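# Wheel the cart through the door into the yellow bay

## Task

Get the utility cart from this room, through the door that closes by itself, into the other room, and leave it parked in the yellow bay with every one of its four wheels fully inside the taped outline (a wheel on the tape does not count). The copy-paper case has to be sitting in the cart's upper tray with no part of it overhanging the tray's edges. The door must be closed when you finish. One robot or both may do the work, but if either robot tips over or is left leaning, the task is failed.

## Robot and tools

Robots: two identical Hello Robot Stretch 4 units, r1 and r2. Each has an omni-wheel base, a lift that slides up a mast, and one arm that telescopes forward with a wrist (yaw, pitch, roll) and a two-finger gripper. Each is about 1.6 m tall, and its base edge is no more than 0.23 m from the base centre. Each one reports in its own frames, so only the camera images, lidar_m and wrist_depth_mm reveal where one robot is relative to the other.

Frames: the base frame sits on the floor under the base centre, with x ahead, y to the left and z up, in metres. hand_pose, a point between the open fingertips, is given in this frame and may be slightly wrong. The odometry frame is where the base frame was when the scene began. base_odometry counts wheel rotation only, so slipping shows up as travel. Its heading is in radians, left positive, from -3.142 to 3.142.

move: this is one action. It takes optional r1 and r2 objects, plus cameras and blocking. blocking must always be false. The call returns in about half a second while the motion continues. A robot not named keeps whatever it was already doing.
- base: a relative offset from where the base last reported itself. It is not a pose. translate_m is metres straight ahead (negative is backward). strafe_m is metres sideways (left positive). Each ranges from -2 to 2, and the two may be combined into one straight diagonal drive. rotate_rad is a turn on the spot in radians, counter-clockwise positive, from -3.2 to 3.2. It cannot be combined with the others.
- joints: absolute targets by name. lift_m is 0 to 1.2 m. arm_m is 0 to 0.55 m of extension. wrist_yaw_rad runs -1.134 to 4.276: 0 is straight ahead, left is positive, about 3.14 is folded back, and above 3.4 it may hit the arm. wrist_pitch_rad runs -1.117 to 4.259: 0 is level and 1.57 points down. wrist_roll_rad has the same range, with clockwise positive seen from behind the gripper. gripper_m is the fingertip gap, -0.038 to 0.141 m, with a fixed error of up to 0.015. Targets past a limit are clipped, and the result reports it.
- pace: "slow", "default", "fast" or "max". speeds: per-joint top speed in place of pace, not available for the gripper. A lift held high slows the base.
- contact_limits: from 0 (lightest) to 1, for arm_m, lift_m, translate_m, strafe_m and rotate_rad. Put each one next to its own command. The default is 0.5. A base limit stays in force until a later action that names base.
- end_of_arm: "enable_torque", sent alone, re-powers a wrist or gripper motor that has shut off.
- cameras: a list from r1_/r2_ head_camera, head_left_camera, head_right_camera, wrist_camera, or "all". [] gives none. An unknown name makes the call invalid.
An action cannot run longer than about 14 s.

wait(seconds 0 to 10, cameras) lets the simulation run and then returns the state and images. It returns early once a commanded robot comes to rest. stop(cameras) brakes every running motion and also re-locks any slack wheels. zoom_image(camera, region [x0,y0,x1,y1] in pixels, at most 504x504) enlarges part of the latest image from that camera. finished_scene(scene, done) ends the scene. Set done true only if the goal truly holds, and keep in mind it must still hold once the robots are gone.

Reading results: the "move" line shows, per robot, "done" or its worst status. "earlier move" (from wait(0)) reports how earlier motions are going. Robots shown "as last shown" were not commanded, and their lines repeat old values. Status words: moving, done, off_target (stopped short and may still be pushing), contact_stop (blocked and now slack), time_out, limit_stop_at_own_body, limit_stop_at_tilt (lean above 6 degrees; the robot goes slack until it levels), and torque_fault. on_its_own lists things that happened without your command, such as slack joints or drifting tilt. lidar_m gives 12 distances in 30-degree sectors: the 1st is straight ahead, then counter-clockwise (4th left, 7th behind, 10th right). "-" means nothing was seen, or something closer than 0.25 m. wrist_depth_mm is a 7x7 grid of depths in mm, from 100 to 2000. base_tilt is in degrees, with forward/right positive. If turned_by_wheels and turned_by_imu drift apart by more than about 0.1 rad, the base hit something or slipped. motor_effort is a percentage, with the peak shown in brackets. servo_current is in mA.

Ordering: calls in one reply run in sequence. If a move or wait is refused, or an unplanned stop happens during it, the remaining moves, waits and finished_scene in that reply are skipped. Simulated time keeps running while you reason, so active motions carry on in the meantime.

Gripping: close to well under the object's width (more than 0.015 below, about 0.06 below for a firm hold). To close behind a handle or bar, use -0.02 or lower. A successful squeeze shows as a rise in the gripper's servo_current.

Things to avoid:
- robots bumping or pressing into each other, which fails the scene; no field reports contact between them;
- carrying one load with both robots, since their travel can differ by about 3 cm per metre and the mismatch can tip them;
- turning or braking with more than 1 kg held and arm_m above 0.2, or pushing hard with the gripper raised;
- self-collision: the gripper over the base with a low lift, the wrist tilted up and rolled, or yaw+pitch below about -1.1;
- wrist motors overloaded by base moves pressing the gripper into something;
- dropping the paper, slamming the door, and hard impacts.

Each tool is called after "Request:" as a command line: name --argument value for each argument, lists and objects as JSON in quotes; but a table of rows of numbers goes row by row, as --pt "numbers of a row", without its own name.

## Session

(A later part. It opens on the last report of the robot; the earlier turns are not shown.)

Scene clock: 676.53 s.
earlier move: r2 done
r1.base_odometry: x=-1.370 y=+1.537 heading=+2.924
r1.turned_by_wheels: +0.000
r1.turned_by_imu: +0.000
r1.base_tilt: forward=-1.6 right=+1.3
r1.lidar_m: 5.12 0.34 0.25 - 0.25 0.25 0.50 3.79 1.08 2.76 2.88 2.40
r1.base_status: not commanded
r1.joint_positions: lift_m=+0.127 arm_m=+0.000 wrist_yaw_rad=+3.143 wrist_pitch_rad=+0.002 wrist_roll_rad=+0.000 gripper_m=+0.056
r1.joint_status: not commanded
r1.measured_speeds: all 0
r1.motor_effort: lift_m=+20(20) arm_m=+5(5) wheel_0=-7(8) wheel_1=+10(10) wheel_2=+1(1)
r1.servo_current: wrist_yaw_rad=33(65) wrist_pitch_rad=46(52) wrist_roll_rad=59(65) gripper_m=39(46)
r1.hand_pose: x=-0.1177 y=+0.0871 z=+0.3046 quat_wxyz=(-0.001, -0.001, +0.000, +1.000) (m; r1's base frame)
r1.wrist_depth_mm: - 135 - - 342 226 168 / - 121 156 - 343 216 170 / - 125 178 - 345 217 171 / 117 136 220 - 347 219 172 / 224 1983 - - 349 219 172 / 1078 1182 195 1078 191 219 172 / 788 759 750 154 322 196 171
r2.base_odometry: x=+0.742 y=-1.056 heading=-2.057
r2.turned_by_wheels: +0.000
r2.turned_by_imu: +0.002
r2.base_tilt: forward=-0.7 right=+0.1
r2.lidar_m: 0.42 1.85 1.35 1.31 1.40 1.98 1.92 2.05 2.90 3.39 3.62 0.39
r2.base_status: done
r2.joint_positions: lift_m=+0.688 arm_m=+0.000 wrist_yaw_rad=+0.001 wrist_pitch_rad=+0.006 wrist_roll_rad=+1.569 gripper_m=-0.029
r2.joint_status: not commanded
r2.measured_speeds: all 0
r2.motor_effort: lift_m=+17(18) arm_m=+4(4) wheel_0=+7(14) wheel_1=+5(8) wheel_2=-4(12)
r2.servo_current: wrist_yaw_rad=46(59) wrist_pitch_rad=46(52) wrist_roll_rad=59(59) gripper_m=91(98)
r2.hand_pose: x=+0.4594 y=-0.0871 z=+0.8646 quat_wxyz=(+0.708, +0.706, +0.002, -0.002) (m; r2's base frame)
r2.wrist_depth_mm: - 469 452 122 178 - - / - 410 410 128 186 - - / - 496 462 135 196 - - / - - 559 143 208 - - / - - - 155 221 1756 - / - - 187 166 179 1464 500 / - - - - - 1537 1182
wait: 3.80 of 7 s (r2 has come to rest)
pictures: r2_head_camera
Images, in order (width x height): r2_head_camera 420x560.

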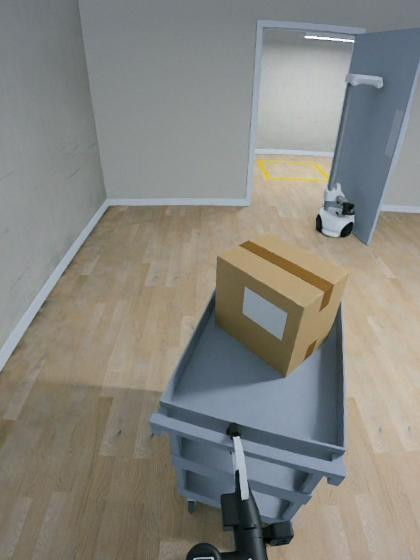

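Request:
move --blocking false --cameras '[]' --r2 '{"base":{"translate_m":0.3,"strafe_m":-0.07},"pace":"slow"}'

Request:
wait --seconds 7 --cameras '["r2_head_camera"]'

Scene clock: 703.13 s.
move: r2 moving
r1: as last shown
r1.base_tilt: forward=-1.6 right=+1.2
r1.lidar_m: 5.12 0.33 0.25 - 0.25 0.25 0.50 3.78 1.12 2.75 2.87 2.39
r1.motor_effort: lift_m=+20(20) arm_m=+5(5) wheel_0=-7(8) wheel_1=+10(10) wheel_2=+0(1)
r1.servo_current: wrist_yaw_rad=52(59) wrist_pitch_rad=39(52) wrist_roll_rad=59(78) gripper_m=39(46)
r1.wrist_depth_mm: - 135 - - 342 227 169 / - 121 155 - 342 216 171 / - 125 178 - 345 218 171 / 116 136 220 - 347 219 171 / 224 1983 - - 349 218 172 / 1078 1182 194 1060 191 218 172 / 788 741 759 154 322 197 171
r2.base_odometry: x=+0.734 y=-1.065 heading=-2.057
r2.turned_by_wheels: +0.001
r2.turned_by_imu: +0.001
r2.base_tilt: forward=-0.7 right=+0.0
r2.lidar_m: 0.39 1.81 1.34 1.32 1.42 2.00 1.94 2.05 2.95 3.39 3.58 0.39
r2.base_status: translate_m moving; strafe_m moving
r2.joint_positions: lift_m=+0.688 arm_m=+0.000 wrist_yaw_rad=+0.001 wrist_pitch_rad=+0.006 wrist_roll_rad=+1.569 gripper_m=-0.029
r2.joint_status: not commanded
r2.measured_speeds: translate_m=+0.049 strafe_m=-0.011 rotate_rad=+0.003 lift_m=+0.000 arm_m=+0.000 wrist_yaw_rad=+0.000 wrist_pitch_rad=+0.000 wrist_roll_rad=+0.000
r2.motor_effort: lift_m=+17(18) arm_m=+4(4) wheel_0=+13(15) wheel_1=+4(7) wheel_2=-10(10)
r2.servo_current: wrist_yaw_rad=46(59) wrist_pitch_rad=39(46) wrist_roll_rad=46(65) gripper_m=85(91)
r2.hand_pose: x=+0.4594 y=-0.0871 z=+0.8646 quat_wxyz=(+0.708, +0.706, +0.002, -0.002) (m; r2's base frame)
r2.wrist_depth_mm: - 469 452 122 177 - - / - 407 407 127 186 - - / - 496 462 135 196 - - / - - 559 143 209 - - / - - - 154 221 1863 - / - - 187 165 179 1464 484 / - - - - - 1537 1182
pictures: none
No camera images: "cameras" was empty.

Scene clock: 706.97 s.
earlier move: r2 done
r1.base_odometry: x=-1.370 y=+1.537 heading=+2.924
r1.turned_by_wheels: +0.000
r1.turned_by_imu: +0.000
r1.base_tilt: forward=-1.6 right=+1.3
r1.lidar_m: 5.12 0.35 0.25 - 0.25 0.25 0.53 3.81 1.11 2.74 2.85 2.08
r1.base_status: not commanded
r1.joint_positions: lift_m=+0.127 arm_m=+0.000 wrist_yaw_rad=+3.143 wrist_pitch_rad=+0.002 wrist_roll_rad=+0.000 gripper_m=+0.056
r1.joint_status: not commanded
r1.measured_speeds: all 0
r1.motor_effort: lift_m=+20(20) arm_m=+5(5) wheel_0=-8(8) wheel_1=+9(10) wheel_2=+1(1)
r1.servo_current: wrist_yaw_rad=39(72) wrist_pitch_rad=39(52) wrist_roll_rad=39(78) gripper_m=39(46)
r1.hand_pose: x=-0.1177 y=+0.0871 z=+0.3046 quat_wxyz=(-0.001, -0.001, +0.000, +1.000) (m; r1's base frame)
r1.wrist_depth_mm: - 135 - - 342 226 169 / - 121 155 - 343 216 170 / - 125 178 - 345 219 171 / 116 136 220 - 345 220 171 / 224 1983 - - 351 219 171 / 1098 1182 193 1118 191 219 172 / 788 759 750 153 322 196 170
r2.base_odometry: x=+0.540 y=-1.288 heading=-2.057
r2.turned_by_wheels: +0.000
r2.turned_by_imu: +0.002
r2.base_tilt: forward=-0.7 right=+0.1
r2.lidar_m: 0.42 1.92 1.42 1.36 1.44 2.11 2.24 2.38 3.37 3.36 3.52 0.39
r2.base_status: done
r2.joint_positions: lift_m=+0.688 arm_m=+0.000 wrist_yaw_rad=+0.001 wrist_pitch_rad=+0.006 wrist_roll_rad=+1.569 gripper_m=-0.029
r2.joint_status: not commanded
r2.measured_speeds: all 0
r2.motor_effort: lift_m=+18(18) arm_m=+4(4) wheel_0=+6(15) wheel_1=+4(9) wheel_2=-4(10)
r2.servo_current: wrist_yaw_rad=33(59) wrist_pitch_rad=46(52) wrist_roll_rad=52(65) gripper_m=98(104)
r2.hand_pose: x=+0.4594 y=-0.0870 z=+0.8646 quat_wxyz=(+0.708, +0.706, +0.003, -0.002) (m; r2's base frame)
r2.wrist_depth_mm: - - - 138 195 715 - / - 504 459 143 202 - - / - 455 445 149 209 - - / - - 512 156 218 809 - / - - 609 163 225 - - / - - 186 168 178 1499 - / - - - - 243 1537 462
wait: 3.83 of 7 s (r2 has come to rest)
pictures: r2_head_camera
Images, in order (width x height): r2_head_camera 420x560.

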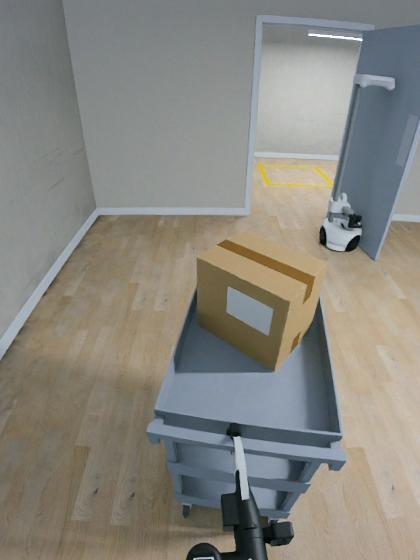

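Request:
move --blocking false --cameras '[]' --r2 '{"base":{"translate_m":0.05,"strafe_m":0.17},"pace":"slow"}'

Request:
wait --seconds 6 --cameras '[]'

Request:
move --blocking false --cameras '[]' --r2 '{"base":{"translate_m":0.3,"strafe_m":-0.03},"pace":"slow"}'

Request:
wait --seconds 7 --cameras '["r2_head_camera","r1_head_right_camera"]'

Scene clock: 713.03 s.
move: r2 moving
r1: as last shown
r1.lidar_m: 5.13 0.34 0.25 - 0.25 0.25 0.47 3.80 1.10 2.73 2.87 2.08
r1.motor_effort: lift_m=+20(20) arm_m=+5(5) wheel_0=-8(8) wheel_1=+10(10) wheel_2=+1(1)
r1.servo_current: wrist_yaw_rad=52(59) wrist_pitch_rad=46(46) wrist_roll_rad=46(59) gripper_m=46(46)
r1.wrist_depth_mm: - 135 - - 342 226 169 / - 121 155 - 342 217 170 / - 125 177 - 345 218 171 / 117 136 220 - 347 219 172 / 224 1983 - - 349 220 172 / 1078 1205 193 1078 190 220 172 / 798 750 750 153 322 197 170
r2.base_odometry: x=+0.549 y=-1.297 heading=-2.058
r2.turned_by_wheels: -0.001
r2.turned_by_imu: +0.000
r2.base_tilt: forward=-0.7 right=+0.1
r2.lidar_m: 0.39 1.89 1.43 1.36 1.41 2.11 2.25 2.38 3.37 3.35 3.57 0.42
r2.base_status: translate_m moving; strafe_m moving
r2.joint_positions: lift_m=+0.688 arm_m=+0.000 wrist_yaw_rad=+0.000 wrist_pitch_rad=+0.006 wrist_roll_rad=+1.569 gripper_m=-0.029
r2.joint_status: not commanded
r2.measured_speeds: translate_m=+0.015 strafe_m=+0.047 rotate_rad=-0.005 lift_m=+0.000 arm_m=+0.000 wrist_yaw_rad=-0.022 wrist_pitch_rad=+0.000 wrist_roll_rad=+0.000
r2.motor_effort: lift_m=+17(17) arm_m=+4(4) wheel_0=-2(6) wheel_1=+8(9) wheel_2=-8(8)
r2.servo_current: wrist_yaw_rad=39(59) wrist_pitch_rad=46(52) wrist_roll_rad=52(59) gripper_m=91(98)
r2.hand_pose: x=+0.4593 y=-0.0875 z=+0.8646 quat_wxyz=(+0.708, +0.706, +0.002, -0.002) (m; r2's base frame)
r2.wrist_depth_mm: - - - 141 197 - - / - 508 466 146 204 - - / - 459 445 151 211 - - / - - 508 158 218 831 - / - - 591 164 227 - - / - - 185 169 179 1537 517 / - - - - - 1537 462
pictures: none
No camera images: "cameras" was empty.

Scene clock: 715.57 s.
earlier move: r2 done
r1.base_odometry: x=-1.370 y=+1.537 heading=+2.924
r1.turned_by_wheels: +0.000
r1.turned_by_imu: +0.000
r1.base_tilt: forward=-1.6 right=+1.2
r1.lidar_m: 5.11 0.35 0.25 - 0.25 0.25 0.49 3.77 1.10 2.76 2.84 2.13
r1.base_status: not commanded
r1.joint_positions: lift_m=+0.127 arm_m=+0.000 wrist_yaw_rad=+3.143 wrist_pitch_rad=+0.002 wrist_roll_rad=+0.000 gripper_m=+0.056
r1.joint_status: not commanded
r1.measured_speeds: all 0
r1.motor_effort: lift_m=+20(20) arm_m=+5(5) wheel_0=-8(8) wheel_1=+10(10) wheel_2=+0(1)
r1.servo_current: wrist_yaw_rad=46(65) wrist_pitch_rad=46(52) wrist_roll_rad=52(65) gripper_m=39(52)
r1.hand_pose: x=-0.1177 y=+0.0871 z=+0.3046 quat_wxyz=(-0.001, -0.001, +0.000, +1.000) (m; r1's base frame)
r1.wrist_depth_mm: - 135 - - 342 226 169 / - 121 155 - 345 216 170 / - 126 178 - 345 216 170 / 117 136 220 - 351 219 172 / 224 1921 - - 347 219 171 / 1078 1229 194 1078 192 219 172 / 788 750 750 153 322 196 172
r2.base_odometry: x=+0.667 y=-1.412 heading=-2.058
r2.turned_by_wheels: +0.000
r2.turned_by_imu: +0.000
r2.base_tilt: forward=-0.7 right=+0.1
r2.lidar_m: 0.42 1.70 1.26 1.20 1.28 1.86 2.27 2.44 3.45 3.53 0.39 0.39
r2.base_status: done
r2.joint_positions: lift_m=+0.688 arm_m=+0.000 wrist_yaw_rad=-0.003 wrist_pitch_rad=+0.006 wrist_roll_rad=+1.569 gripper_m=-0.029
r2.joint_status: not commanded
r2.measured_speeds: all 0
r2.motor_effort: lift_m=+18(18) arm_m=+4(4) wheel_0=-6(14) wheel_1=+2(9) wheel_2=-6(10)
r2.servo_current: wrist_yaw_rad=52(59) wrist_pitch_rad=39(52) wrist_roll_rad=39(59) gripper_m=85(98)
r2.hand_pose: x=+0.4591 y=-0.0882 z=+0.8646 quat_wxyz=(+0.708, +0.706, +0.001, -0.003) (m; r2's base frame)
r2.wrist_depth_mm: - 392 392 108 165 - - / - 407 410 119 177 - - / - - 488 126 190 - - / - - 615 136 205 - - / - - - 148 222 1708 - / - - 185 165 178 1430 469 / - - - - - 1537 1160
wait: 2.53 of 6 s (r2 has come to rest)
pictures: none
No camera images: "cameras" was empty.

Scene clock: 716.07 s.
move: r2 moving
r1: as last shown
r1.base_tilt: forward=-1.5 right=+1.3
r1.lidar_m: 5.11 0.34 0.25 - 0.25 0.25 0.51 3.80 1.10 2.76 2.86 2.14
r1.motor_effort: lift_m=+20(20) arm_m=+5(5) wheel_0=-7(8) wheel_1=+9(10) wheel_2=+1(1)
r1.servo_current: wrist_yaw_rad=65(65) wrist_pitch_rad=46(46) wrist_roll_rad=46(59) gripper_m=39(46)
r1.wrist_depth_mm: - 135 - - 340 227 169 / - 121 155 - 343 216 170 / - 125 177 - 345 218 171 / 117 136 220 - 347 218 171 / 224 1921 - - 347 219 172 / 1060 1182 194 1078 191 220 171 / 778 759 741 153 322 197 171
r2.base_odometry: x=+0.661 y=-1.422 heading=-2.057
r2.turned_by_wheels: +0.000
r2.turned_by_imu: +0.000
r2.base_tilt: forward=-0.7 right=+0.1
r2.lidar_m: 0.43 1.66 1.24 1.19 1.28 1.89 2.29 2.45 3.47 3.51 0.40 0.37
r2.base_status: translate_m moving; strafe_m moving
r2.joint_positions: lift_m=+0.688 arm_m=+0.000 wrist_yaw_rad=-0.003 wrist_pitch_rad=+0.006 wrist_roll_rad=+1.569 gripper_m=-0.029
r2.joint_status: not commanded
r2.measured_speeds: translate_m=+0.048 strafe_m=-0.005 rotate_rad=+0.000 lift_m=+0.000 arm_m=+0.000 wrist_yaw_rad=+0.002 wrist_pitch_rad=+0.000 wrist_roll_rad=+0.000
r2.motor_effort: lift_m=+17(18) arm_m=+4(4) wheel_0=+10(10) wheel_1=+6(7) wheel_2=-11(13)
r2.servo_current: wrist_yaw_rad=39(59) wrist_pitch_rad=52(52) wrist_roll_rad=46(52) gripper_m=91(91)
r2.hand_pose: x=+0.4591 y=-0.0881 z=+0.8646 quat_wxyz=(+0.708, +0.706, +0.001, -0.003) (m; r2's base frame)
r2.wrist_depth_mm: - 382 382 105 160 - - / - 404 410 115 172 - - / - - 492 120 186 - - / - - 621 132 202 - - / - - - 144 220 1756 517 / - - 186 162 178 1464 477 / - - - - 265 1576 1160
pictures: none
No camera images: "cameras" was empty.

Scene clock: 719.87 s.
earlier move: r2 done
r1.base_odometry: x=-1.370 y=+1.537 heading=+2.924
r1.turned_by_wheels: +0.000
r1.turned_by_imu: +0.000
r1.base_tilt: forward=-1.6 right=+1.3
r1.lidar_m: 5.10 0.34 0.25 - 0.25 0.25 0.49 3.79 1.10 2.76 2.86 1.86
r1.base_status: not commanded
r1.joint_positions: lift_m=+0.127 arm_m=+0.000 wrist_yaw_rad=+3.143 wrist_pitch_rad=+0.002 wrist_roll_rad=+0.000 gripper_m=+0.056
r1.joint_status: not commanded
r1.measured_speeds: all 0
r1.motor_effort: lift_m=+20(20) arm_m=+5(5) wheel_0=-7(8) wheel_1=+10(10) wheel_2=+0(1)
r1.servo_current: wrist_yaw_rad=52(72) wrist_pitch_rad=39(52) wrist_roll_rad=65(72) gripper_m=39(46)
r1.hand_pose: x=-0.1177 y=+0.0871 z=+0.3046 quat_wxyz=(-0.001, -0.001, +0.000, +1.000) (m; r1's base frame)
r1.wrist_depth_mm: - 135 - - 342 227 169 / - 121 155 - 343 215 170 / - 125 178 - 345 217 171 / 117 136 220 - 349 219 171 / 224 - - - 349 218 171 / 1078 1205 193 1060 191 218 171 / 798 750 759 153 322 197 171
r2.base_odometry: x=+0.501 y=-1.663 heading=-2.057
r2.turned_by_wheels: +0.000
r2.turned_by_imu: +0.002
r2.base_tilt: forward=-0.7 right=+0.1
r2.lidar_m: 0.42 1.71 1.27 1.23 1.29 1.90 2.59 2.74 3.57 3.52 0.41 0.37
r2.base_status: done
r2.joint_positions: lift_m=+0.688 arm_m=+0.000 wrist_yaw_rad=+0.001 wrist_pitch_rad=+0.006 wrist_roll_rad=+1.569 gripper_m=-0.029
r2.joint_status: not commanded
r2.measured_speeds: all 0
r2.motor_effort: lift_m=+17(18) arm_m=+3(4) wheel_0=+6(15) wheel_1=+6(8) wheel_2=-5(13)
r2.servo_current: wrist_yaw_rad=46(59) wrist_pitch_rad=46(59) wrist_roll_rad=46(59) gripper_m=91(98)
r2.hand_pose: x=+0.4594 y=-0.0870 z=+0.8646 quat_wxyz=(+0.708, +0.706, +0.003, -0.002) (m; r2's base frame)
r2.wrist_depth_mm: - 392 394 108 164 - - / - 402 404 118 176 - - / - - 488 125 189 - - / - - 609 135 204 - - / - - - 146 220 1708 - / - - 187 163 178 1464 477 / - - - - - 1576 1160
wait: 3.80 of 7 s (r2 has come to rest)
pictures: r1_head_right_camera, r2_head_camera
Images, in order (width x height): r1_head_right_camera 420x672, r2_head_camera 420x560.

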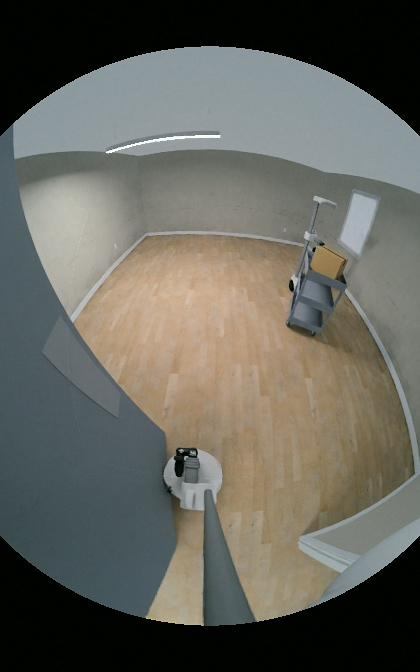

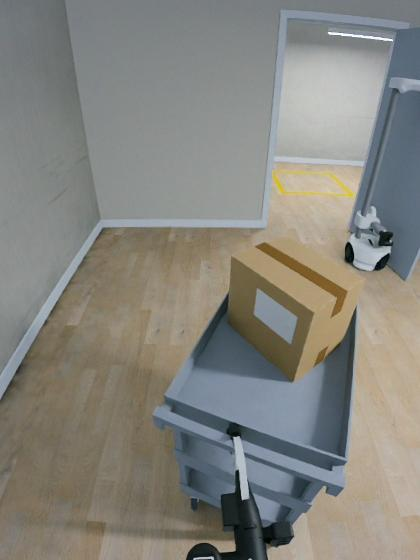

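Request:
move --blocking false --cameras '[]' --r2 '{"base":{"translate_m":0.03,"strafe_m":0.18},"pace":"slow"}'

Request:
wait --seconds 6 --cameras '["r2_head_camera"]'

Request:
move --blocking false --cameras '[]' --r2 '{"base":{"translate_m":0.25,"strafe_m":-0.09},"pace":"slow"}'

Request:
wait --seconds 7 --cameras '["r2_head_camera"]'

Scene clock: 735.00 s.
move: r2 moving
r1: as last shown
r1.lidar_m: 5.14 0.34 0.25 - 0.25 0.25 0.49 3.75 1.13 2.75 2.87 1.90
r1.motor_effort: lift_m=+20(20) arm_m=+5(5) wheel_0=-8(8) wheel_1=+9(10) wheel_2=+1(1)
r1.servo_current: wrist_yaw_rad=52(72) wrist_pitch_rad=52(52) wrist_roll_rad=52(65) gripper_m=39(52)
r1.wrist_depth_mm: - 135 - - 342 226 169 / - 121 155 - 345 216 170 / - 125 178 - 347 217 172 / 117 136 220 - 347 219 172 / 224 1983 - - 349 219 172 / 1060 1182 194 1078 191 217 171 / 788 759 750 153 322 196 171
r2.base_odometry: x=+0.511 y=-1.671 heading=-2.058
r2.turned_by_wheels: -0.001
r2.turned_by_imu: +0.000
r2.base_tilt: forward=-0.7 right=+0.1
r2.lidar_m: 0.42 1.65 1.26 1.23 1.29 1.87 2.58 2.73 3.58 3.49 0.43 0.37
r2.base_status: translate_m moving; strafe_m moving
r2.joint_positions: lift_m=+0.688 arm_m=+0.000 wrist_yaw_rad=+0.000 wrist_pitch_rad=+0.006 wrist_roll_rad=+1.569 gripper_m=-0.029
r2.joint_status: not commanded
r2.measured_speeds: translate_m=+0.008 strafe_m=+0.049 rotate_rad=-0.002 lift_m=+0.000 arm_m=+0.000 wrist_yaw_rad=-0.022 wrist_pitch_rad=+0.000 wrist_roll_rad=+0.000
r2.motor_effort: lift_m=+17(18) arm_m=+4(4) wheel_0=-9(9) wheel_1=+8(9) wheel_2=-7(8)
r2.servo_current: wrist_yaw_rad=39(59) wrist_pitch_rad=39(52) wrist_roll_rad=46(59) gripper_m=98(98)
r2.hand_pose: x=+0.4593 y=-0.0874 z=+0.8646 quat_wxyz=(+0.708, +0.706, +0.002, -0.002) (m; r2's base frame)
r2.wrist_depth_mm: - 404 402 112 167 - - / - 402 404 121 179 - - / - - 484 129 191 - - / - - 597 138 206 - - / - - - 151 223 1661 - / - - 185 165 177 1499 473 / - - - - 263 1576 1205
pictures: none
No camera images: "cameras" was empty.

Scene clock: 737.53 s.
earlier move: r2 done
r1.base_odometry: x=-1.370 y=+1.537 heading=+2.924
r1.turned_by_wheels: +0.000
r1.turned_by_imu: +0.000
r1.base_tilt: forward=-1.6 right=+1.3
r1.lidar_m: 5.11 0.33 0.25 - 0.25 0.25 0.49 3.80 1.11 2.73 2.88 1.98
r1.base_status: not commanded
r1.joint_positions: lift_m=+0.127 arm_m=+0.000 wrist_yaw_rad=+3.143 wrist_pitch_rad=+0.002 wrist_roll_rad=+0.000 gripper_m=+0.056
r1.joint_status: not commanded
r1.measured_speeds: all 0
r1.motor_effort: lift_m=+20(20) arm_m=+5(5) wheel_0=-7(8) wheel_1=+9(10) wheel_2=+1(1)
r1.servo_current: wrist_yaw_rad=46(72) wrist_pitch_rad=39(52) wrist_roll_rad=52(65) gripper_m=39(52)
r1.hand_pose: x=-0.1177 y=+0.0871 z=+0.3046 quat_wxyz=(-0.001, -0.001, +0.000, +1.000) (m; r1's base frame)
r1.wrist_depth_mm: - 135 - - 342 226 169 / - 121 155 - 342 216 170 / - 126 178 - 345 218 171 / 116 136 219 - 349 219 172 / 224 1983 - - 349 219 171 / 1098 1229 193 1098 190 219 172 / 788 750 750 153 322 197 171
r2.base_odometry: x=+0.646 y=-1.773 heading=-2.058
r2.turned_by_wheels: +0.000
r2.turned_by_imu: +0.000
r2.base_tilt: forward=-0.6 right=+0.1
r2.lidar_m: 0.44 1.45 1.12 1.06 1.11 1.57 2.61 2.77 3.77 3.67 0.34 0.31
r2.base_status: done
r2.joint_positions: lift_m=+0.688 arm_m=+0.000 wrist_yaw_rad=-0.003 wrist_pitch_rad=+0.006 wrist_roll_rad=+1.569 gripper_m=-0.029
r2.joint_status: not commanded
r2.measured_speeds: all 0
r2.motor_effort: lift_m=+17(18) arm_m=+4(4) wheel_0=-6(14) wheel_1=+5(9) wheel_2=-5(8)
r2.servo_current: wrist_yaw_rad=39(59) wrist_pitch_rad=46(52) wrist_roll_rad=33(65) gripper_m=91(98)
r2.hand_pose: x=+0.4590 y=-0.0882 z=+0.8646 quat_wxyz=(+0.708, +0.706, +0.001, -0.003) (m; r2's base frame)
r2.wrist_depth_mm: - 359 364 - 136 - - / - 477 452 - 150 - - / - - 603 - 168 - - / - - - 107 190 559 - / - - - 125 213 1576 488 / - - 185 148 177 1499 1160 / - - - - 349 340 351
wait: 2.53 of 6 s (r2 has come to rest)
pictures: r2_head_camera
Images, in order (width x height): r2_head_camera 420x560.

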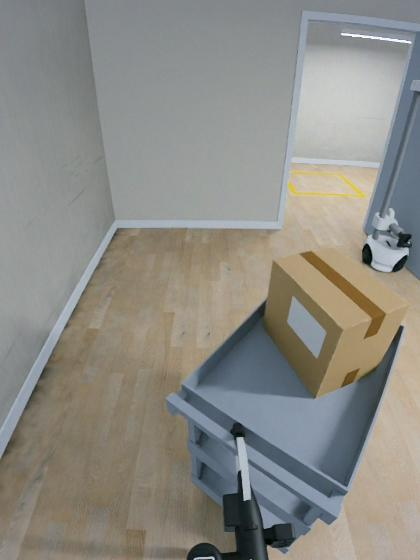

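Scene clock: 738.03 s.
move: r2 moving
r1: as last shown
r1.lidar_m: 5.12 0.35 0.25 - 0.25 0.25 0.49 3.78 1.12 2.74 2.88 1.98
r1.motor_effort: lift_m=+20(20) arm_m=+5(5) wheel_0=-7(8) wheel_1=+10(10) wheel_2=+1(1)
r1.servo_current: wrist_yaw_rad=39(59) wrist_pitch_rad=39(46) wrist_roll_rad=46(59) gripper_m=39(46)
r1.wrist_depth_mm: - 135 - - 342 226 169 / - 121 156 - 343 216 170 / - 125 178 - 345 217 170 / 117 136 219 - 349 219 171 / 224 1921 - - 349 220 172 / 1078 1182 193 1098 190 218 172 / 798 759 750 153 320 196 171
r2.base_odometry: x=+0.636 y=-1.782 heading=-2.057
r2.turned_by_wheels: +0.000
r2.turned_by_imu: +0.001
r2.base_tilt: forward=-0.7 right=+0.1
r2.lidar_m: 0.43 1.47 1.07 1.06 1.09 1.56 2.62 2.79 3.77 3.67 0.33 0.31
r2.base_status: translate_m moving; strafe_m moving
r2.joint_positions: lift_m=+0.688 arm_m=+0.000 wrist_yaw_rad=-0.002 wrist_pitch_rad=+0.006 wrist_roll_rad=+1.569 gripper_m=-0.029
r2.joint_status: not commanded
r2.measured_speeds: translate_m=+0.050 strafe_m=-0.018 rotate_rad=+0.003 lift_m=+0.000 arm_m=+0.000 wrist_yaw_rad=+0.019 wrist_pitch_rad=+0.000 wrist_roll_rad=+0.000
r2.motor_effort: lift_m=+17(18) arm_m=+4(4) wheel_0=+9(12) wheel_1=+6(8) wheel_2=-12(12)
r2.servo_current: wrist_yaw_rad=46(52) wrist_pitch_rad=52(52) wrist_roll_rad=52(59) gripper_m=91(98)
r2.hand_pose: x=+0.4591 y=-0.0879 z=+0.8646 quat_wxyz=(+0.708, +0.706, +0.001, -0.003) (m; r2's base frame)
r2.wrist_depth_mm: - 359 366 - 130 - - / - 477 455 - 145 - - / - - - - 167 - - / - - - 103 186 564 525 / - - - 119 215 1576 477 / - - 187 143 178 1464 1182 / - - - - 340 345 351
pictures: none
No camera images: "cameras" was empty.

Scene clock: 741.40 s.
earlier move: r2 done
r1.base_odometry: x=-1.370 y=+1.537 heading=+2.924
r1.turned_by_wheels: +0.000
r1.turned_by_imu: +0.000
r1.base_tilt: forward=-1.6 right=+1.3
r1.lidar_m: 5.10 0.32 0.25 - 0.25 0.25 0.49 3.78 1.11 2.74 2.88 1.74
r1.base_status: not commanded
r1.joint_positions: lift_m=+0.127 arm_m=+0.000 wrist_yaw_rad=+3.143 wrist_pitch_rad=+0.002 wrist_roll_rad=+0.000 gripper_m=+0.056
r1.joint_status: not commanded
r1.measured_speeds: all 0
r1.motor_effort: lift_m=+20(20) arm_m=+5(5) wheel_0=-8(8) wheel_1=+10(10) wheel_2=+1(1)
r1.servo_current: wrist_yaw_rad=59(65) wrist_pitch_rad=39(52) wrist_roll_rad=59(72) gripper_m=46(46)
r1.hand_pose: x=-0.1177 y=+0.0871 z=+0.3046 quat_wxyz=(-0.001, -0.001, +0.000, +1.000) (m; r1's base frame)
r1.wrist_depth_mm: - 135 - - 342 227 169 / - 121 155 - 342 216 170 / - 125 177 - 343 218 171 / 116 136 219 - 347 219 172 / 224 1983 - - 349 218 172 / 1078 1182 193 1098 190 219 171 / 788 750 750 153 325 196 171
r2.base_odometry: x=+0.449 y=-1.952 heading=-2.057
r2.turned_by_wheels: +0.000
r2.turned_by_imu: +0.002
r2.base_tilt: forward=-0.7 right=+0.1
r2.lidar_m: 0.44 1.54 1.17 1.11 1.21 1.70 2.86 3.02 3.70 3.60 0.31 0.31
r2.base_status: done
r2.joint_positions: lift_m=+0.688 arm_m=+0.000 wrist_yaw_rad=+0.001 wrist_pitch_rad=+0.006 wrist_roll_rad=+1.569 gripper_m=-0.029
r2.joint_status: not commanded
r2.measured_speeds: all 0
r2.motor_effort: lift_m=+17(18) arm_m=+4(4) wheel_0=+5(15) wheel_1=+3(8) wheel_2=-4(12)
r2.servo_current: wrist_yaw_rad=33(65) wrist_pitch_rad=52(52) wrist_roll_rad=46(59) gripper_m=85(98)
r2.hand_pose: x=+0.4594 y=-0.0871 z=+0.8646 quat_wxyz=(+0.708, +0.706, +0.002, -0.002) (m; r2's base frame)
r2.wrist_depth_mm: - 410 394 - - - - / - - 539 - - - - / - - - - - - - / - - - - - 1397 484 / - - - - 215 1576 455 / - - 186 119 178 1366 373 / - - - - - 1576 1160
wait: 3.37 of 7 s (r2 has come to rest)
pictures: r2_head_camera
Images, in order (width x height): r2_head_camera 420x560.

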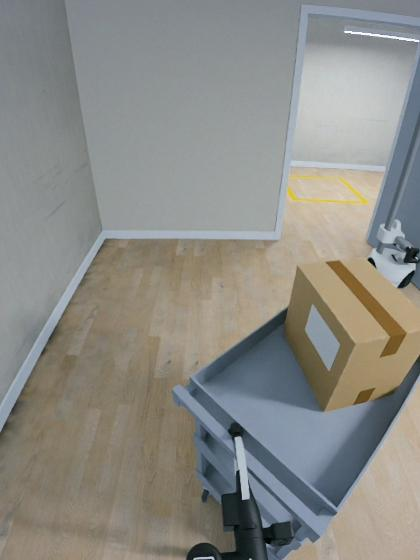

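Request:
move --blocking false --cameras '[]' --r2 '{"base":{"translate_m":0.22,"strafe_m":-0.2},"pace":"slow"}'

Request:
wait --seconds 7 --cameras '["r2_head_camera","r1_head_right_camera"]'

Scene clock: 757.07 s.
move: r2 moving
r1: as last shown
r1.lidar_m: 5.12 0.35 0.25 - 0.25 0.25 0.49 3.80 1.10 2.75 2.86 1.70
r1.servo_current: wrist_yaw_rad=46(65) wrist_pitch_rad=46(46) wrist_roll_rad=52(59) gripper_m=39(46)
r1.wrist_depth_mm: - 135 - - 340 226 169 / - 121 155 - 343 216 171 / - 125 178 - 345 219 171 / 117 136 220 - 347 219 171 / 225 1983 - - 347 220 172 / 1078 1205 193 1098 191 219 172 / 788 759 759 153 322 196 171
r2.base_odometry: x=+0.437 y=-1.957 heading=-2.058
r2.turned_by_wheels: +0.000
r2.turned_by_imu: +0.000
r2.base_tilt: forward=-0.7 right=+0.1
r2.lidar_m: 0.44 1.55 1.20 1.13 1.19 1.71 2.87 3.05 3.70 3.61 0.31 0.32
r2.base_status: translate_m moving; strafe_m moving
r2.joint_positions: lift_m=+0.688 arm_m=+0.000 wrist_yaw_rad=+0.001 wrist_pitch_rad=+0.006 wrist_roll_rad=+1.569 gripper_m=-0.029
r2.joint_status: not commanded
r2.measured_speeds: translate_m=+0.038 strafe_m=-0.034 rotate_rad=+0.000 lift_m=+0.000 arm_m=+0.000 wrist_yaw_rad=+0.000 wrist_pitch_rad=+0.000 wrist_roll_rad=+0.000
r2.motor_effort: lift_m=+17(18) arm_m=+3(4) wheel_0=+12(14) wheel_1=-7(7) wheel_2=-8(9)
r2.servo_current: wrist_yaw_rad=39(59) wrist_pitch_rad=39(52) wrist_roll_rad=46(59) gripper_m=85(91)
r2.hand_pose: x=+0.4594 y=-0.0871 z=+0.8646 quat_wxyz=(+0.708, +0.706, +0.002, -0.002) (m; r2's base frame)
r2.wrist_depth_mm: - 413 - - - - - / - - - - - - - / - - - - - - - / - - - - - 1397 488 / - - - - - 1618 452 / - - 185 123 176 1366 373 / - - - - - 1618 1160
pictures: none
No camera images: "cameras" was empty.

Scene clock: 760.77 s.
earlier move: r2 done
r1.base_odometry: x=-1.370 y=+1.537 heading=+2.924
r1.turned_by_wheels: +0.000
r1.turned_by_imu: +0.000
r1.base_tilt: forward=-1.6 right=+1.3
r1.lidar_m: 5.10 0.35 0.25 - 0.25 0.25 0.51 3.79 1.12 2.76 1.47 1.46
r1.base_status: not commanded
r1.joint_positions: lift_m=+0.127 arm_m=+0.000 wrist_yaw_rad=+3.143 wrist_pitch_rad=+0.002 wrist_roll_rad=+0.000 gripper_m=+0.056
r1.joint_status: not commanded
r1.measured_speeds: all 0
r1.motor_effort: lift_m=+20(20) arm_m=+5(5) wheel_0=-7(8) wheel_1=+10(10) wheel_2=+0(1)
r1.servo_current: wrist_yaw_rad=39(78) wrist_pitch_rad=39(59) wrist_roll_rad=46(65) gripper_m=39(52)
r1.hand_pose: x=-0.1177 y=+0.0871 z=+0.3046 quat_wxyz=(-0.001, -0.001, +0.000, +1.000) (m; r1's base frame)
r1.wrist_depth_mm: - 135 - - 342 225 169 / - 121 155 - 343 218 170 / - 125 178 - 347 217 170 / 117 136 219 - 349 220 172 / 224 1983 - - 347 219 172 / 1078 1182 193 1078 191 219 171 / 798 750 768 154 322 196 171
r2.base_odometry: x=+0.170 y=-2.053 heading=-2.058
r2.turned_by_wheels: +0.000
r2.turned_by_imu: +0.002
r2.base_tilt: forward=-0.7 right=+0.1
r2.lidar_m: 0.44 1.82 1.38 1.32 1.42 1.98 3.09 3.27 3.53 3.44 0.31 0.31
r2.base_status: done
r2.joint_positions: lift_m=+0.688 arm_m=+0.000 wrist_yaw_rad=+0.002 wrist_pitch_rad=+0.006 wrist_roll_rad=+1.569 gripper_m=-0.029
r2.joint_status: not commanded
r2.measured_speeds: all 0
r2.motor_effort: lift_m=+17(18) arm_m=+4(4) wheel_0=+6(14) wheel_1=-4(7) wheel_2=-6(10)
r2.servo_current: wrist_yaw_rad=52(59) wrist_pitch_rad=46(52) wrist_roll_rad=33(59) gripper_m=98(98)
r2.hand_pose: x=+0.4594 y=-0.0869 z=+0.8646 quat_wxyz=(+0.708, +0.706, +0.003, -0.001) (m; r2's base frame)
r2.wrist_depth_mm: - 397 384 - - 116 - / - - 512 - - - - / - - - - - 153 - / - - - - 175 1397 484 / - - - - 213 1537 462 / - - 186 132 178 1464 413 / - - - - - 1576 1118
wait: 3.70 of 7 s (r2 has come to rest)
pictures: r1_head_right_camera, r2_head_camera
Images, in order (width x height): r1_head_right_camera 420x672, r2_head_camera 420x560.

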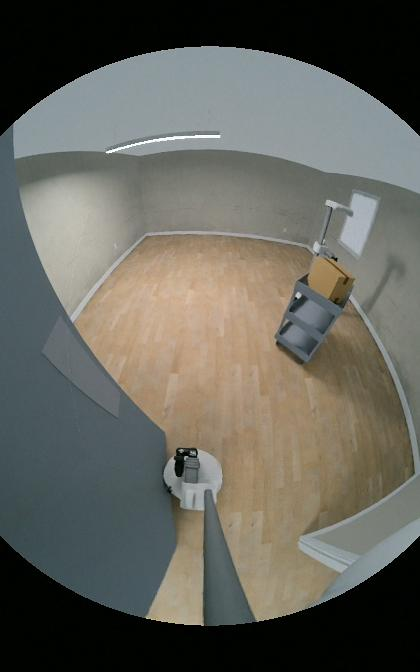

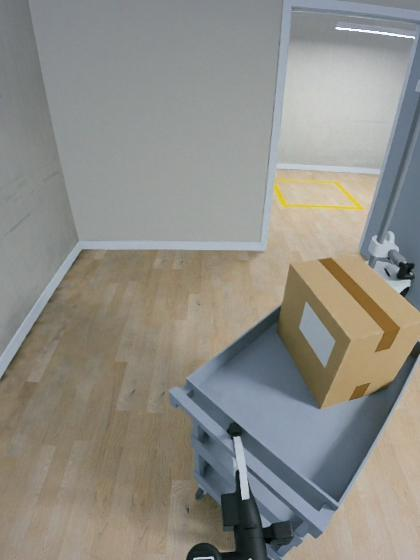

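Request:
move --blocking false --cameras '[]' --r2 '{"base":{"translate_m":0.22,"strafe_m":-0.21},"pace":"slow"}'

Request:
wait --seconds 7 --cameras '["r2_head_camera","r1_head_right_camera"]'

Scene clock: 768.03 s.
move: r2 moving
r1: as last shown
r1.lidar_m: 5.11 0.36 0.25 - 0.25 0.25 0.51 3.78 1.12 2.76 1.46 1.44
r1.motor_effort: lift_m=+20(20) arm_m=+5(5) wheel_0=-8(8) wheel_1=+9(10) wheel_2=+0(1)
r1.servo_current: wrist_yaw_rad=46(65) wrist_pitch_rad=39(46) wrist_roll_rad=33(59) gripper_m=39(46)
r1.wrist_depth_mm: - 135 - - 342 226 169 / - 121 155 - 343 216 170 / - 125 178 - 345 219 171 / 117 136 220 - 347 220 172 / 225 1983 - - 349 219 171 / 1060 1229 193 1078 191 219 171 / 798 750 759 153 322 196 171
r2.base_odometry: x=+0.158 y=-2.057 heading=-2.058
r2.turned_by_wheels: +0.000
r2.turned_by_imu: +0.000
r2.base_tilt: forward=-0.7 right=+0.1
r2.lidar_m: 0.44 1.78 1.37 1.33 1.42 2.00 3.13 3.29 3.51 3.42 0.31 0.31
r2.base_status: translate_m moving; strafe_m moving
r2.joint_positions: lift_m=+0.688 arm_m=+0.000 wrist_yaw_rad=+0.002 wrist_pitch_rad=+0.006 wrist_roll_rad=+1.569 gripper_m=-0.029
r2.joint_status: not commanded
r2.measured_speeds: translate_m=+0.036 strafe_m=-0.035 rotate_rad=+0.001 lift_m=+0.000 arm_m=+0.000 wrist_yaw_rad=+0.000 wrist_pitch_rad=+0.000 wrist_roll_rad=+0.000
r2.motor_effort: lift_m=+17(18) arm_m=+4(4) wheel_0=+11(15) wheel_1=-5(6) wheel_2=-8(9)
r2.servo_current: wrist_yaw_rad=59(65) wrist_pitch_rad=52(52) wrist_roll_rad=52(52) gripper_m=91(91)
r2.hand_pose: x=+0.4594 y=-0.0869 z=+0.8646 quat_wxyz=(+0.708, +0.706, +0.003, -0.001) (m; r2's base frame)
r2.wrist_depth_mm: - 397 387 - - 115 - / - - 512 - - - - / - - - - - 153 - / - - - - - 1397 488 / - - - - 213 1618 466 / - - 187 132 178 1499 410 / - - - - - 1537 1098
pictures: none
No camera images: "cameras" was empty.

Scene clock: 771.80 s.
earlier move: r2 done
r1.base_odometry: x=-1.370 y=+1.537 heading=+2.924
r1.turned_by_wheels: +0.000
r1.turned_by_imu: +0.000
r1.base_tilt: forward=-1.6 right=+1.3
r1.lidar_m: 5.13 0.35 0.25 - 0.25 0.25 0.51 3.80 1.11 2.74 1.16 1.16
r1.base_status: not commanded
r1.joint_positions: lift_m=+0.127 arm_m=+0.000 wrist_yaw_rad=+3.143 wrist_pitch_rad=+0.002 wrist_roll_rad=+0.000 gripper_m=+0.056
r1.joint_status: not commanded
r1.measured_speeds: all 0
r1.motor_effort: lift_m=+20(20) arm_m=+5(5) wheel_0=-8(8) wheel_1=+10(10) wheel_2=+1(1)
r1.servo_current: wrist_yaw_rad=59(65) wrist_pitch_rad=46(52) wrist_roll_rad=52(72) gripper_m=39(52)
r1.hand_pose: x=-0.1177 y=+0.0871 z=+0.3046 quat_wxyz=(-0.001, -0.001, +0.000, +1.000) (m; r1's base frame)
r1.wrist_depth_mm: - 135 - - 342 226 168 / - 121 155 - 342 217 170 / - 125 178 - 347 217 171 / 117 136 220 - 345 219 171 / 224 1921 - - 349 218 172 / 1078 1182 193 1098 191 219 171 / 798 750 759 153 322 196 171
r2.base_odometry: x=-0.118 y=-2.149 heading=-2.058
r2.turned_by_wheels: +0.000
r2.turned_by_imu: +0.002
r2.base_tilt: forward=-0.6 right=+0.1
r2.lidar_m: 0.46 2.05 1.56 1.51 1.61 2.28 3.33 3.51 3.32 3.22 0.35 0.33
r2.base_status: done
r2.joint_positions: lift_m=+0.688 arm_m=+0.000 wrist_yaw_rad=+0.002 wrist_pitch_rad=+0.006 wrist_roll_rad=+1.569 gripper_m=-0.029
r2.joint_status: not commanded
r2.measured_speeds: all 0
r2.motor_effort: lift_m=+17(18) arm_m=+4(4) wheel_0=+6(15) wheel_1=-5(7) wheel_2=-5(10)
r2.servo_current: wrist_yaw_rad=46(65) wrist_pitch_rad=39(52) wrist_roll_rad=33(59) gripper_m=91(98)
r2.hand_pose: x=+0.4594 y=-0.0869 z=+0.8646 quat_wxyz=(+0.708, +0.706, +0.003, -0.001) (m; r2's base frame)
r2.wrist_depth_mm: - 368 370 - - - - / - 535 484 - - - - / - - - - 160 - - / - - - - 180 554 521 / - - - 114 213 1537 466 / - - 186 135 178 1499 1182 / - - - - 349 1464 1078
wait: 3.77 of 7 s (r2 has come to rest)
pictures: r1_head_right_camera, r2_head_camera
Images, in order (width x height): r1_head_right_camera 420x672, r2_head_camera 420x560.

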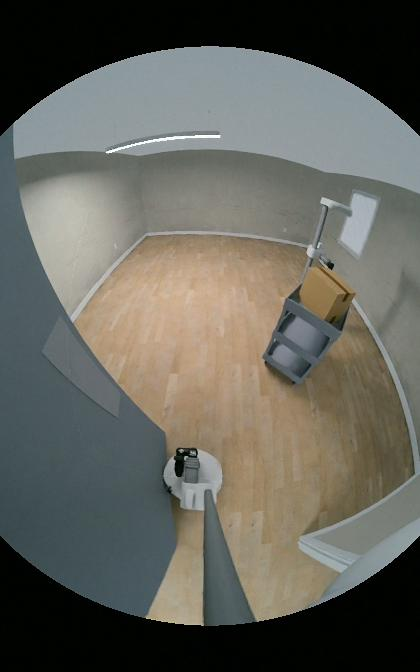

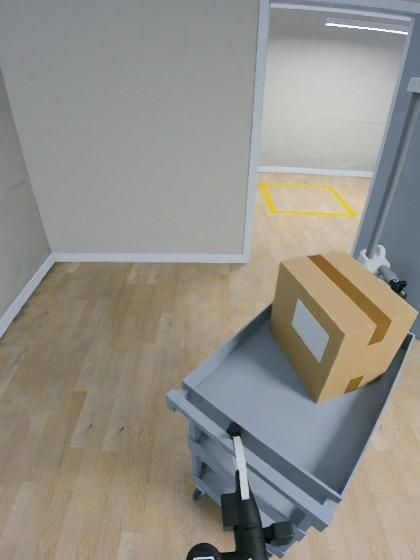

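Request:
move --blocking false --cameras '[]' --r2 '{"base":{"translate_m":0.06,"strafe_m":0.06},"pace":"slow"}'

Request:
wait --seconds 6 --cameras '[]'

Request:
move --blocking false --cameras '[]' --r2 '{"base":{"translate_m":0.12,"strafe_m":-0.12},"pace":"slow"}'

Request:
wait --seconds 7 --cameras '["r2_head_camera","r1_head_right_camera"]'

Scene clock: 780.90 s.
move: r2 moving
r1: as last shown
r1.base_tilt: forward=-1.6 right=+1.2
r1.lidar_m: 5.12 0.36 0.25 - 0.25 0.25 0.51 3.80 1.11 2.76 1.18 1.16
r1.motor_effort: lift_m=+20(20) arm_m=+5(5) wheel_0=-7(8) wheel_1=+10(10) wheel_2=+1(1)
r1.servo_current: wrist_yaw_rad=52(52) wrist_pitch_rad=33(46) wrist_roll_rad=46(59) gripper_m=39(46)
r1.wrist_depth_mm: - 135 - - 342 226 170 / - 121 155 - 343 216 170 / - 125 177 - 345 218 171 / 117 136 220 - 349 219 171 / 224 1921 - - 347 218 171 / 1078 1205 194 1078 191 220 171 / 798 750 750 153 320 197 171
r2.base_odometry: x=-0.115 y=-2.161 heading=-2.058
r2.turned_by_wheels: -0.001
r2.turned_by_imu: +0.000
r2.base_tilt: forward=-0.7 right=+0.0
r2.lidar_m: 0.46 2.05 1.54 1.50 1.59 2.26 3.35 3.52 3.33 3.24 0.34 0.32
r2.base_status: translate_m moving; strafe_m moving
r2.joint_positions: lift_m=+0.688 arm_m=+0.000 wrist_yaw_rad=+0.001 wrist_pitch_rad=+0.006 wrist_roll_rad=+1.569 gripper_m=-0.029
r2.joint_status: not commanded
r2.measured_speeds: translate_m=+0.036 strafe_m=+0.035 rotate_rad=-0.004 lift_m=+0.000 arm_m=+0.000 wrist_yaw_rad=-0.017 wrist_pitch_rad=+0.000 wrist_roll_rad=+0.000
r2.motor_effort: lift_m=+17(18) arm_m=+4(4) wheel_0=-4(8) wheel_1=+10(10) wheel_2=-9(10)
r2.servo_current: wrist_yaw_rad=52(59) wrist_pitch_rad=46(46) wrist_roll_rad=46(52) gripper_m=91(98)
r2.hand_pose: x=+0.4593 y=-0.0872 z=+0.8646 quat_wxyz=(+0.708, +0.706, +0.002, -0.002) (m; r2's base frame)
r2.wrist_depth_mm: - 382 370 - - - - / - 535 480 - - - - / - - - - 162 - - / - - - - 183 554 508 / - - - 117 215 1537 462 / - - 185 138 178 1430 1160 / - - - - 349 1499 359
pictures: none
No camera images: "cameras" was empty.

Scene clock: 782.50 s.
earlier move: r2 done
r1.base_odometry: x=-1.370 y=+1.537 heading=+2.924
r1.turned_by_wheels: +0.000
r1.turned_by_imu: +0.000
r1.base_tilt: forward=-1.6 right=+1.3
r1.lidar_m: 5.11 0.31 0.25 - 0.25 0.25 0.52 3.79 1.10 2.75 1.13 1.16
r1.base_status: not commanded
r1.joint_positions: lift_m=+0.127 arm_m=+0.000 wrist_yaw_rad=+3.143 wrist_pitch_rad=+0.002 wrist_roll_rad=+0.000 gripper_m=+0.056
r1.joint_status: not commanded
r1.measured_speeds: all 0
r1.motor_effort: lift_m=+20(20) arm_m=+5(5) wheel_0=-7(8) wheel_1=+9(10) wheel_2=+1(1)
r1.servo_current: wrist_yaw_rad=39(72) wrist_pitch_rad=39(52) wrist_roll_rad=59(72) gripper_m=33(52)
r1.hand_pose: x=-0.1177 y=+0.0871 z=+0.3046 quat_wxyz=(-0.001, -0.001, +0.000, +1.000) (m; r1's base frame)
r1.wrist_depth_mm: - 135 - - 342 225 169 / - 121 155 - 343 216 171 / - 125 178 - 345 217 171 / 117 136 220 - 349 218 172 / 224 1921 - - 347 219 172 / 1078 1229 194 1098 191 219 172 / 778 750 750 153 322 196 171
r2.base_odometry: x=-0.094 y=-2.230 heading=-2.059
r2.turned_by_wheels: -0.001
r2.turned_by_imu: -0.001
r2.base_tilt: forward=-0.7 right=+0.1
r2.lidar_m: 0.47 2.00 1.48 1.46 1.55 2.20 3.42 3.56 3.39 3.29 0.30 0.30
r2.base_status: done
r2.joint_positions: lift_m=+0.688 arm_m=+0.000 wrist_yaw_rad=-0.003 wrist_pitch_rad=+0.006 wrist_roll_rad=+1.569 gripper_m=-0.029
r2.joint_status: not commanded
r2.measured_speeds: all 0
r2.motor_effort: lift_m=+17(18) arm_m=+4(4) wheel_0=-9(12) wheel_1=+3(10) wheel_2=-8(12)
r2.servo_current: wrist_yaw_rad=46(59) wrist_pitch_rad=46(52) wrist_roll_rad=39(59) gripper_m=85(98)
r2.hand_pose: x=+0.4590 y=-0.0883 z=+0.8646 quat_wxyz=(+0.708, +0.706, +0.001, -0.003) (m; r2's base frame)
r2.wrist_depth_mm: - 413 413 - - - - / - - 539 - - - - / - - - - - 153 - / - - - - - 1397 488 / - - - - 208 1618 455 / - - 185 133 179 1397 364 / - - - - - 1576 1182
wait: 1.60 of 6 s (r2 has come to rest)
pictures: none
No camera images: "cameras" was empty.

Scene clock: 783.00 s.
move: r2 moving
r1: as last shown
r1.lidar_m: 5.12 0.37 0.25 - 0.25 0.25 0.52 3.78 1.11 2.74 1.16 1.12
r1.motor_effort: lift_m=+20(20) arm_m=+5(5) wheel_0=-8(8) wheel_1=+10(10) wheel_2=+1(1)
r1.servo_current: wrist_yaw_rad=52(72) wrist_pitch_rad=39(52) wrist_roll_rad=52(52) gripper_m=39(46)
r1.wrist_depth_mm: - 135 - - 342 226 169 / - 121 155 - 343 216 170 / - 125 178 - 347 217 171 / 117 136 220 - 349 218 171 / 224 1863 - - 349 218 172 / 1060 1182 193 1098 191 219 171 / 788 759 759 154 324 196 171
r2.base_odometry: x=-0.105 y=-2.234 heading=-2.060
r2.turned_by_wheels: -0.001
r2.turned_by_imu: +0.000
r2.base_tilt: forward=-0.7 right=+0.1
r2.lidar_m: 0.45 1.98 1.49 1.46 1.56 2.25 3.43 3.59 3.35 3.29 0.30 0.31
r2.base_status: translate_m moving; strafe_m moving
r2.joint_positions: lift_m=+0.688 arm_m=+0.000 wrist_yaw_rad=-0.003 wrist_pitch_rad=+0.006 wrist_roll_rad=+1.569 gripper_m=-0.029
r2.joint_status: not commanded
r2.measured_speeds: translate_m=+0.035 strafe_m=-0.037 rotate_rad=-0.002 lift_m=+0.000 arm_m=+0.000 wrist_yaw_rad=+0.005 wrist_pitch_rad=+0.000 wrist_roll_rad=+0.000
r2.motor_effort: lift_m=+17(18) arm_m=+4(4) wheel_0=+8(10) wheel_1=-5(8) wheel_2=-11(11)
r2.servo_current: wrist_yaw_rad=46(46) wrist_pitch_rad=46(52) wrist_roll_rad=46(52) gripper_m=91(98)
r2.hand_pose: x=+0.4590 y=-0.0882 z=+0.8646 quat_wxyz=(+0.708, +0.706, +0.001, -0.003) (m; r2's base frame)
r2.wrist_depth_mm: - 415 - - - - - / - - - - - - - / - - - - - - - / - - - - - 1397 480 / - - - - - 1576 449 / - - 185 122 177 1366 407 / - - - - - 1576 1182
pictures: none
No camera images: "cameras" was empty.

Scene clock: 785.43 s.
earlier move: r2 done
r1.base_odometry: x=-1.370 y=+1.537 heading=+2.924
r1.turned_by_wheels: +0.000
r1.turned_by_imu: +0.000
r1.base_tilt: forward=-1.6 right=+1.2
r1.lidar_m: 5.11 0.33 0.25 - 0.25 0.25 0.51 3.79 1.12 2.75 0.99 0.98
r1.base_status: not commanded
r1.joint_positions: lift_m=+0.127 arm_m=+0.000 wrist_yaw_rad=+3.143 wrist_pitch_rad=+0.002 wrist_roll_rad=+0.000 gripper_m=+0.056
r1.joint_status: not commanded
r1.measured_speeds: all 0
r1.motor_effort: lift_m=+20(20) arm_m=+5(5) wheel_0=-7(8) wheel_1=+9(10) wheel_2=+0(1)
r1.servo_current: wrist_yaw_rad=46(72) wrist_pitch_rad=39(52) wrist_roll_rad=39(65) gripper_m=39(46)
r1.hand_pose: x=-0.1177 y=+0.0871 z=+0.3046 quat_wxyz=(-0.001, -0.001, +0.000, +1.000) (m; r1's base frame)
r1.wrist_depth_mm: - 135 - - 342 226 169 / - 121 155 - 343 216 170 / - 125 178 - 347 218 170 / 117 136 220 - 347 219 171 / 224 1921 - - 345 219 172 / 1078 1182 195 1098 191 220 172 / 788 750 759 153 322 196 171
r2.base_odometry: x=-0.256 y=-2.280 heading=-2.059
r2.turned_by_wheels: +0.001
r2.turned_by_imu: +0.002
r2.base_tilt: forward=-0.7 right=+0.1
r2.lidar_m: 0.43 2.12 1.63 1.55 1.67 2.37 3.52 3.68 3.24 3.17 0.32 0.28
r2.base_status: done
r2.joint_positions: lift_m=+0.688 arm_m=+0.000 wrist_yaw_rad=+0.002 wrist_pitch_rad=+0.006 wrist_roll_rad=+1.569 gripper_m=-0.029
r2.joint_status: not commanded
r2.measured_speeds: all 0
r2.motor_effort: lift_m=+18(18) arm_m=+4(4) wheel_0=+6(15) wheel_1=-4(8) wheel_2=-4(11)
r2.servo_current: wrist_yaw_rad=39(59) wrist_pitch_rad=52(52) wrist_roll_rad=46(59) gripper_m=85(98)
r2.hand_pose: x=+0.4594 y=-0.0869 z=+0.8646 quat_wxyz=(+0.708, +0.706, +0.003, -0.001) (m; r2's base frame)
r2.wrist_depth_mm: - 404 392 - - - - / - - 530 - - - - / - - - - - - - / - - - - - 1397 492 / - - - - - 1618 459 / - - 187 119 178 1397 368 / - - - - - 1537 1160
wait: 2.43 of 7 s (r2 has come to rest)
pictures: r1_head_right_camera, r2_head_camera
Images, in order (width x height): r1_head_right_camera 420x672, r2_head_camera 420x560.

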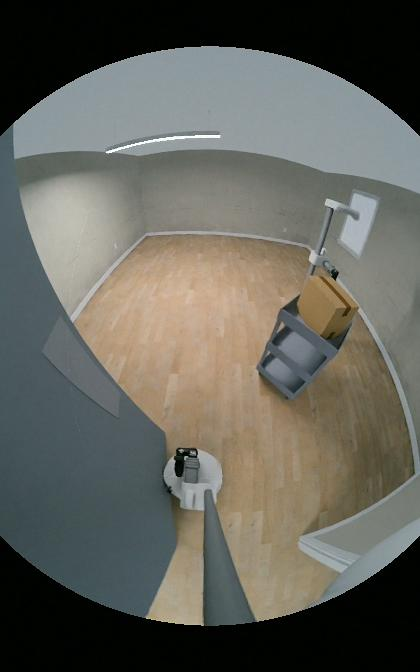

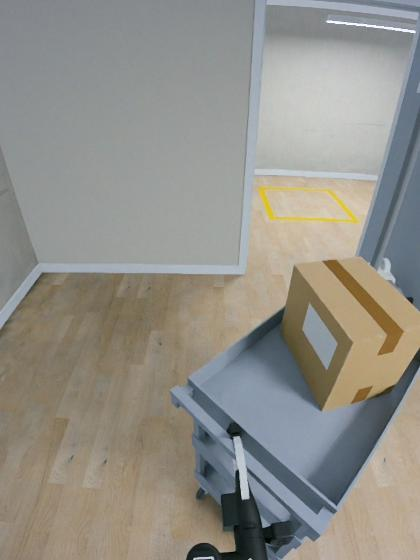

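Request:
move --blocking false --cameras '[]' --r2 '{"base":{"translate_m":0.17,"strafe_m":-0.15},"pace":"slow","contact_limits":{"translate_m":0.3}}'

Request:
wait --seconds 7 --cameras '["r2_head_camera","r1_head_right_camera"]'

Scene clock: 805.73 s.
move: r2 moving
r1: as last shown
r1.base_tilt: forward=-1.6 right=+1.3
r1.lidar_m: 5.10 0.35 0.25 - 0.25 0.25 0.52 3.78 1.11 2.75 0.98 0.98
r1.motor_effort: lift_m=+20(20) arm_m=+5(5) wheel_0=-8(8) wheel_1=+9(10) wheel_2=+1(1)
r1.servo_current: wrist_yaw_rad=52(59) wrist_pitch_rad=39(46) wrist_roll_rad=65(65) gripper_m=46(46)
r1.wrist_depth_mm: - 135 - - 342 228 169 / - 121 155 - 345 216 170 / - 125 178 - 347 217 171 / 117 136 220 - 347 218 172 / 224 1921 - - 349 220 172 / 1098 1182 194 1078 191 218 171 / 798 759 759 154 320 196 171
r2.base_odometry: x=-0.268 y=-2.284 heading=-2.059
r2.turned_by_wheels: +0.000
r2.turned_by_imu: +0.001
r2.base_tilt: forward=-0.7 right=+0.1
r2.lidar_m: 0.43 2.10 1.62 1.58 1.70 2.40 3.56 3.73 3.27 3.17 0.32 0.30
r2.base_status: translate_m moving; strafe_m moving
r2.joint_positions: lift_m=+0.688 arm_m=+0.000 wrist_yaw_rad=+0.002 wrist_pitch_rad=+0.006 wrist_roll_rad=+1.569 gripper_m=-0.029
r2.joint_status: not commanded
r2.measured_speeds: translate_m=+0.038 strafe_m=-0.033 rotate_rad=+0.003 lift_m=+0.000 arm_m=+0.000 wrist_yaw_rad=+0.000 wrist_pitch_rad=+0.000 wrist_roll_rad=+0.000
r2.motor_effort: lift_m=+17(18) arm_m=+4(4) wheel_0=+12(14) wheel_1=-3(5) wheel_2=-8(9)
r2.servo_current: wrist_yaw_rad=39(46) wrist_pitch_rad=52(52) wrist_roll_rad=46(59) gripper_m=91(98)
r2.contact_limits: translate_m 0.3
r2.hand_pose: x=+0.4594 y=-0.0869 z=+0.8646 quat_wxyz=(+0.708, +0.706, +0.003, -0.001) (m; r2's base frame)
r2.wrist_depth_mm: - 404 389 - - - - / - - 530 - - - - / - - - - - - - / - - - - - 1397 488 / - - - - - 1576 459 / - - 187 118 176 1464 368 / - - - - - 1537 1182
pictures: none
No camera images: "cameras" was empty.

Scene clock: 808.73 s.
earlier move: r2 done
r1.base_odometry: x=-1.370 y=+1.537 heading=+2.924
r1.turned_by_wheels: +0.000
r1.turned_by_imu: +0.000
r1.base_tilt: forward=-1.6 right=+1.3
r1.lidar_m: 5.12 0.34 0.25 - 0.25 0.25 0.48 3.77 1.12 2.75 0.74 0.77
r1.base_status: not commanded
r1.joint_positions: lift_m=+0.127 arm_m=+0.000 wrist_yaw_rad=+3.143 wrist_pitch_rad=+0.002 wrist_roll_rad=+0.000 gripper_m=+0.056
r1.joint_status: not commanded
r1.measured_speeds: all 0
r1.motor_effort: lift_m=+20(20) arm_m=+5(5) wheel_0=-8(8) wheel_1=+9(10) wheel_2=+1(1)
r1.servo_current: wrist_yaw_rad=59(72) wrist_pitch_rad=46(52) wrist_roll_rad=52(65) gripper_m=39(52)
r1.hand_pose: x=-0.1177 y=+0.0871 z=+0.3046 quat_wxyz=(-0.001, -0.001, +0.000, +1.000) (m; r1's base frame)
r1.wrist_depth_mm: - 135 - - 343 226 169 / - 121 155 - 343 216 170 / - 125 177 - 345 217 171 / 117 136 220 - 345 218 172 / 224 1921 - - 349 219 172 / 1078 1205 193 1098 190 219 172 / 798 750 759 153 324 196 171
r2.base_odometry: x=-0.468 y=-2.359 heading=-2.059
r2.turned_by_wheels: +0.000
r2.turned_by_imu: +0.000
r2.base_tilt: forward=-0.7 right=+0.1
r2.lidar_m: 0.45 2.25 1.77 1.70 1.81 2.60 3.74 3.90 3.11 3.03 0.31 0.32
r2.base_status: done
r2.joint_positions: lift_m=+0.688 arm_m=+0.000 wrist_yaw_rad=+0.002 wrist_pitch_rad=+0.006 wrist_roll_rad=+1.569 gripper_m=-0.029
r2.joint_status: not commanded
r2.measured_speeds: all 0
r2.motor_effort: lift_m=+18(18) arm_m=+4(4) wheel_0=+4(14) wheel_1=-4(7) wheel_2=-6(9)
r2.servo_current: wrist_yaw_rad=59(65) wrist_pitch_rad=46(52) wrist_roll_rad=39(59) gripper_m=91(98)
r2.contact_limits: translate_m 0.3
r2.hand_pose: x=+0.4594 y=-0.0869 z=+0.8646 quat_wxyz=(+0.708, +0.706, +0.003, -0.001) (m; r2's base frame)
r2.wrist_depth_mm: - 394 382 - - 115 - / - - 512 - - 131 - / - - - - - 155 - / - - - - 177 1397 488 / - - - - 213 1576 469 / - - 181 135 177 1464 413 / - 135 - - - 1576 1118
wait: 3.00 of 7 s (r2 has come to rest)
pictures: r1_head_right_camera, r2_head_camera
Images, in order (width x height): r1_head_right_camera 420x672, r2_head_camera 420x560.

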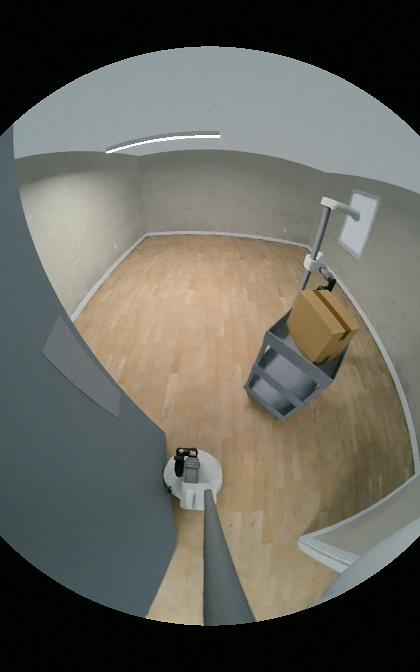

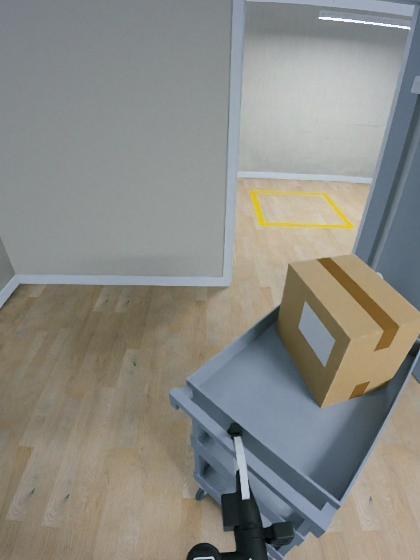

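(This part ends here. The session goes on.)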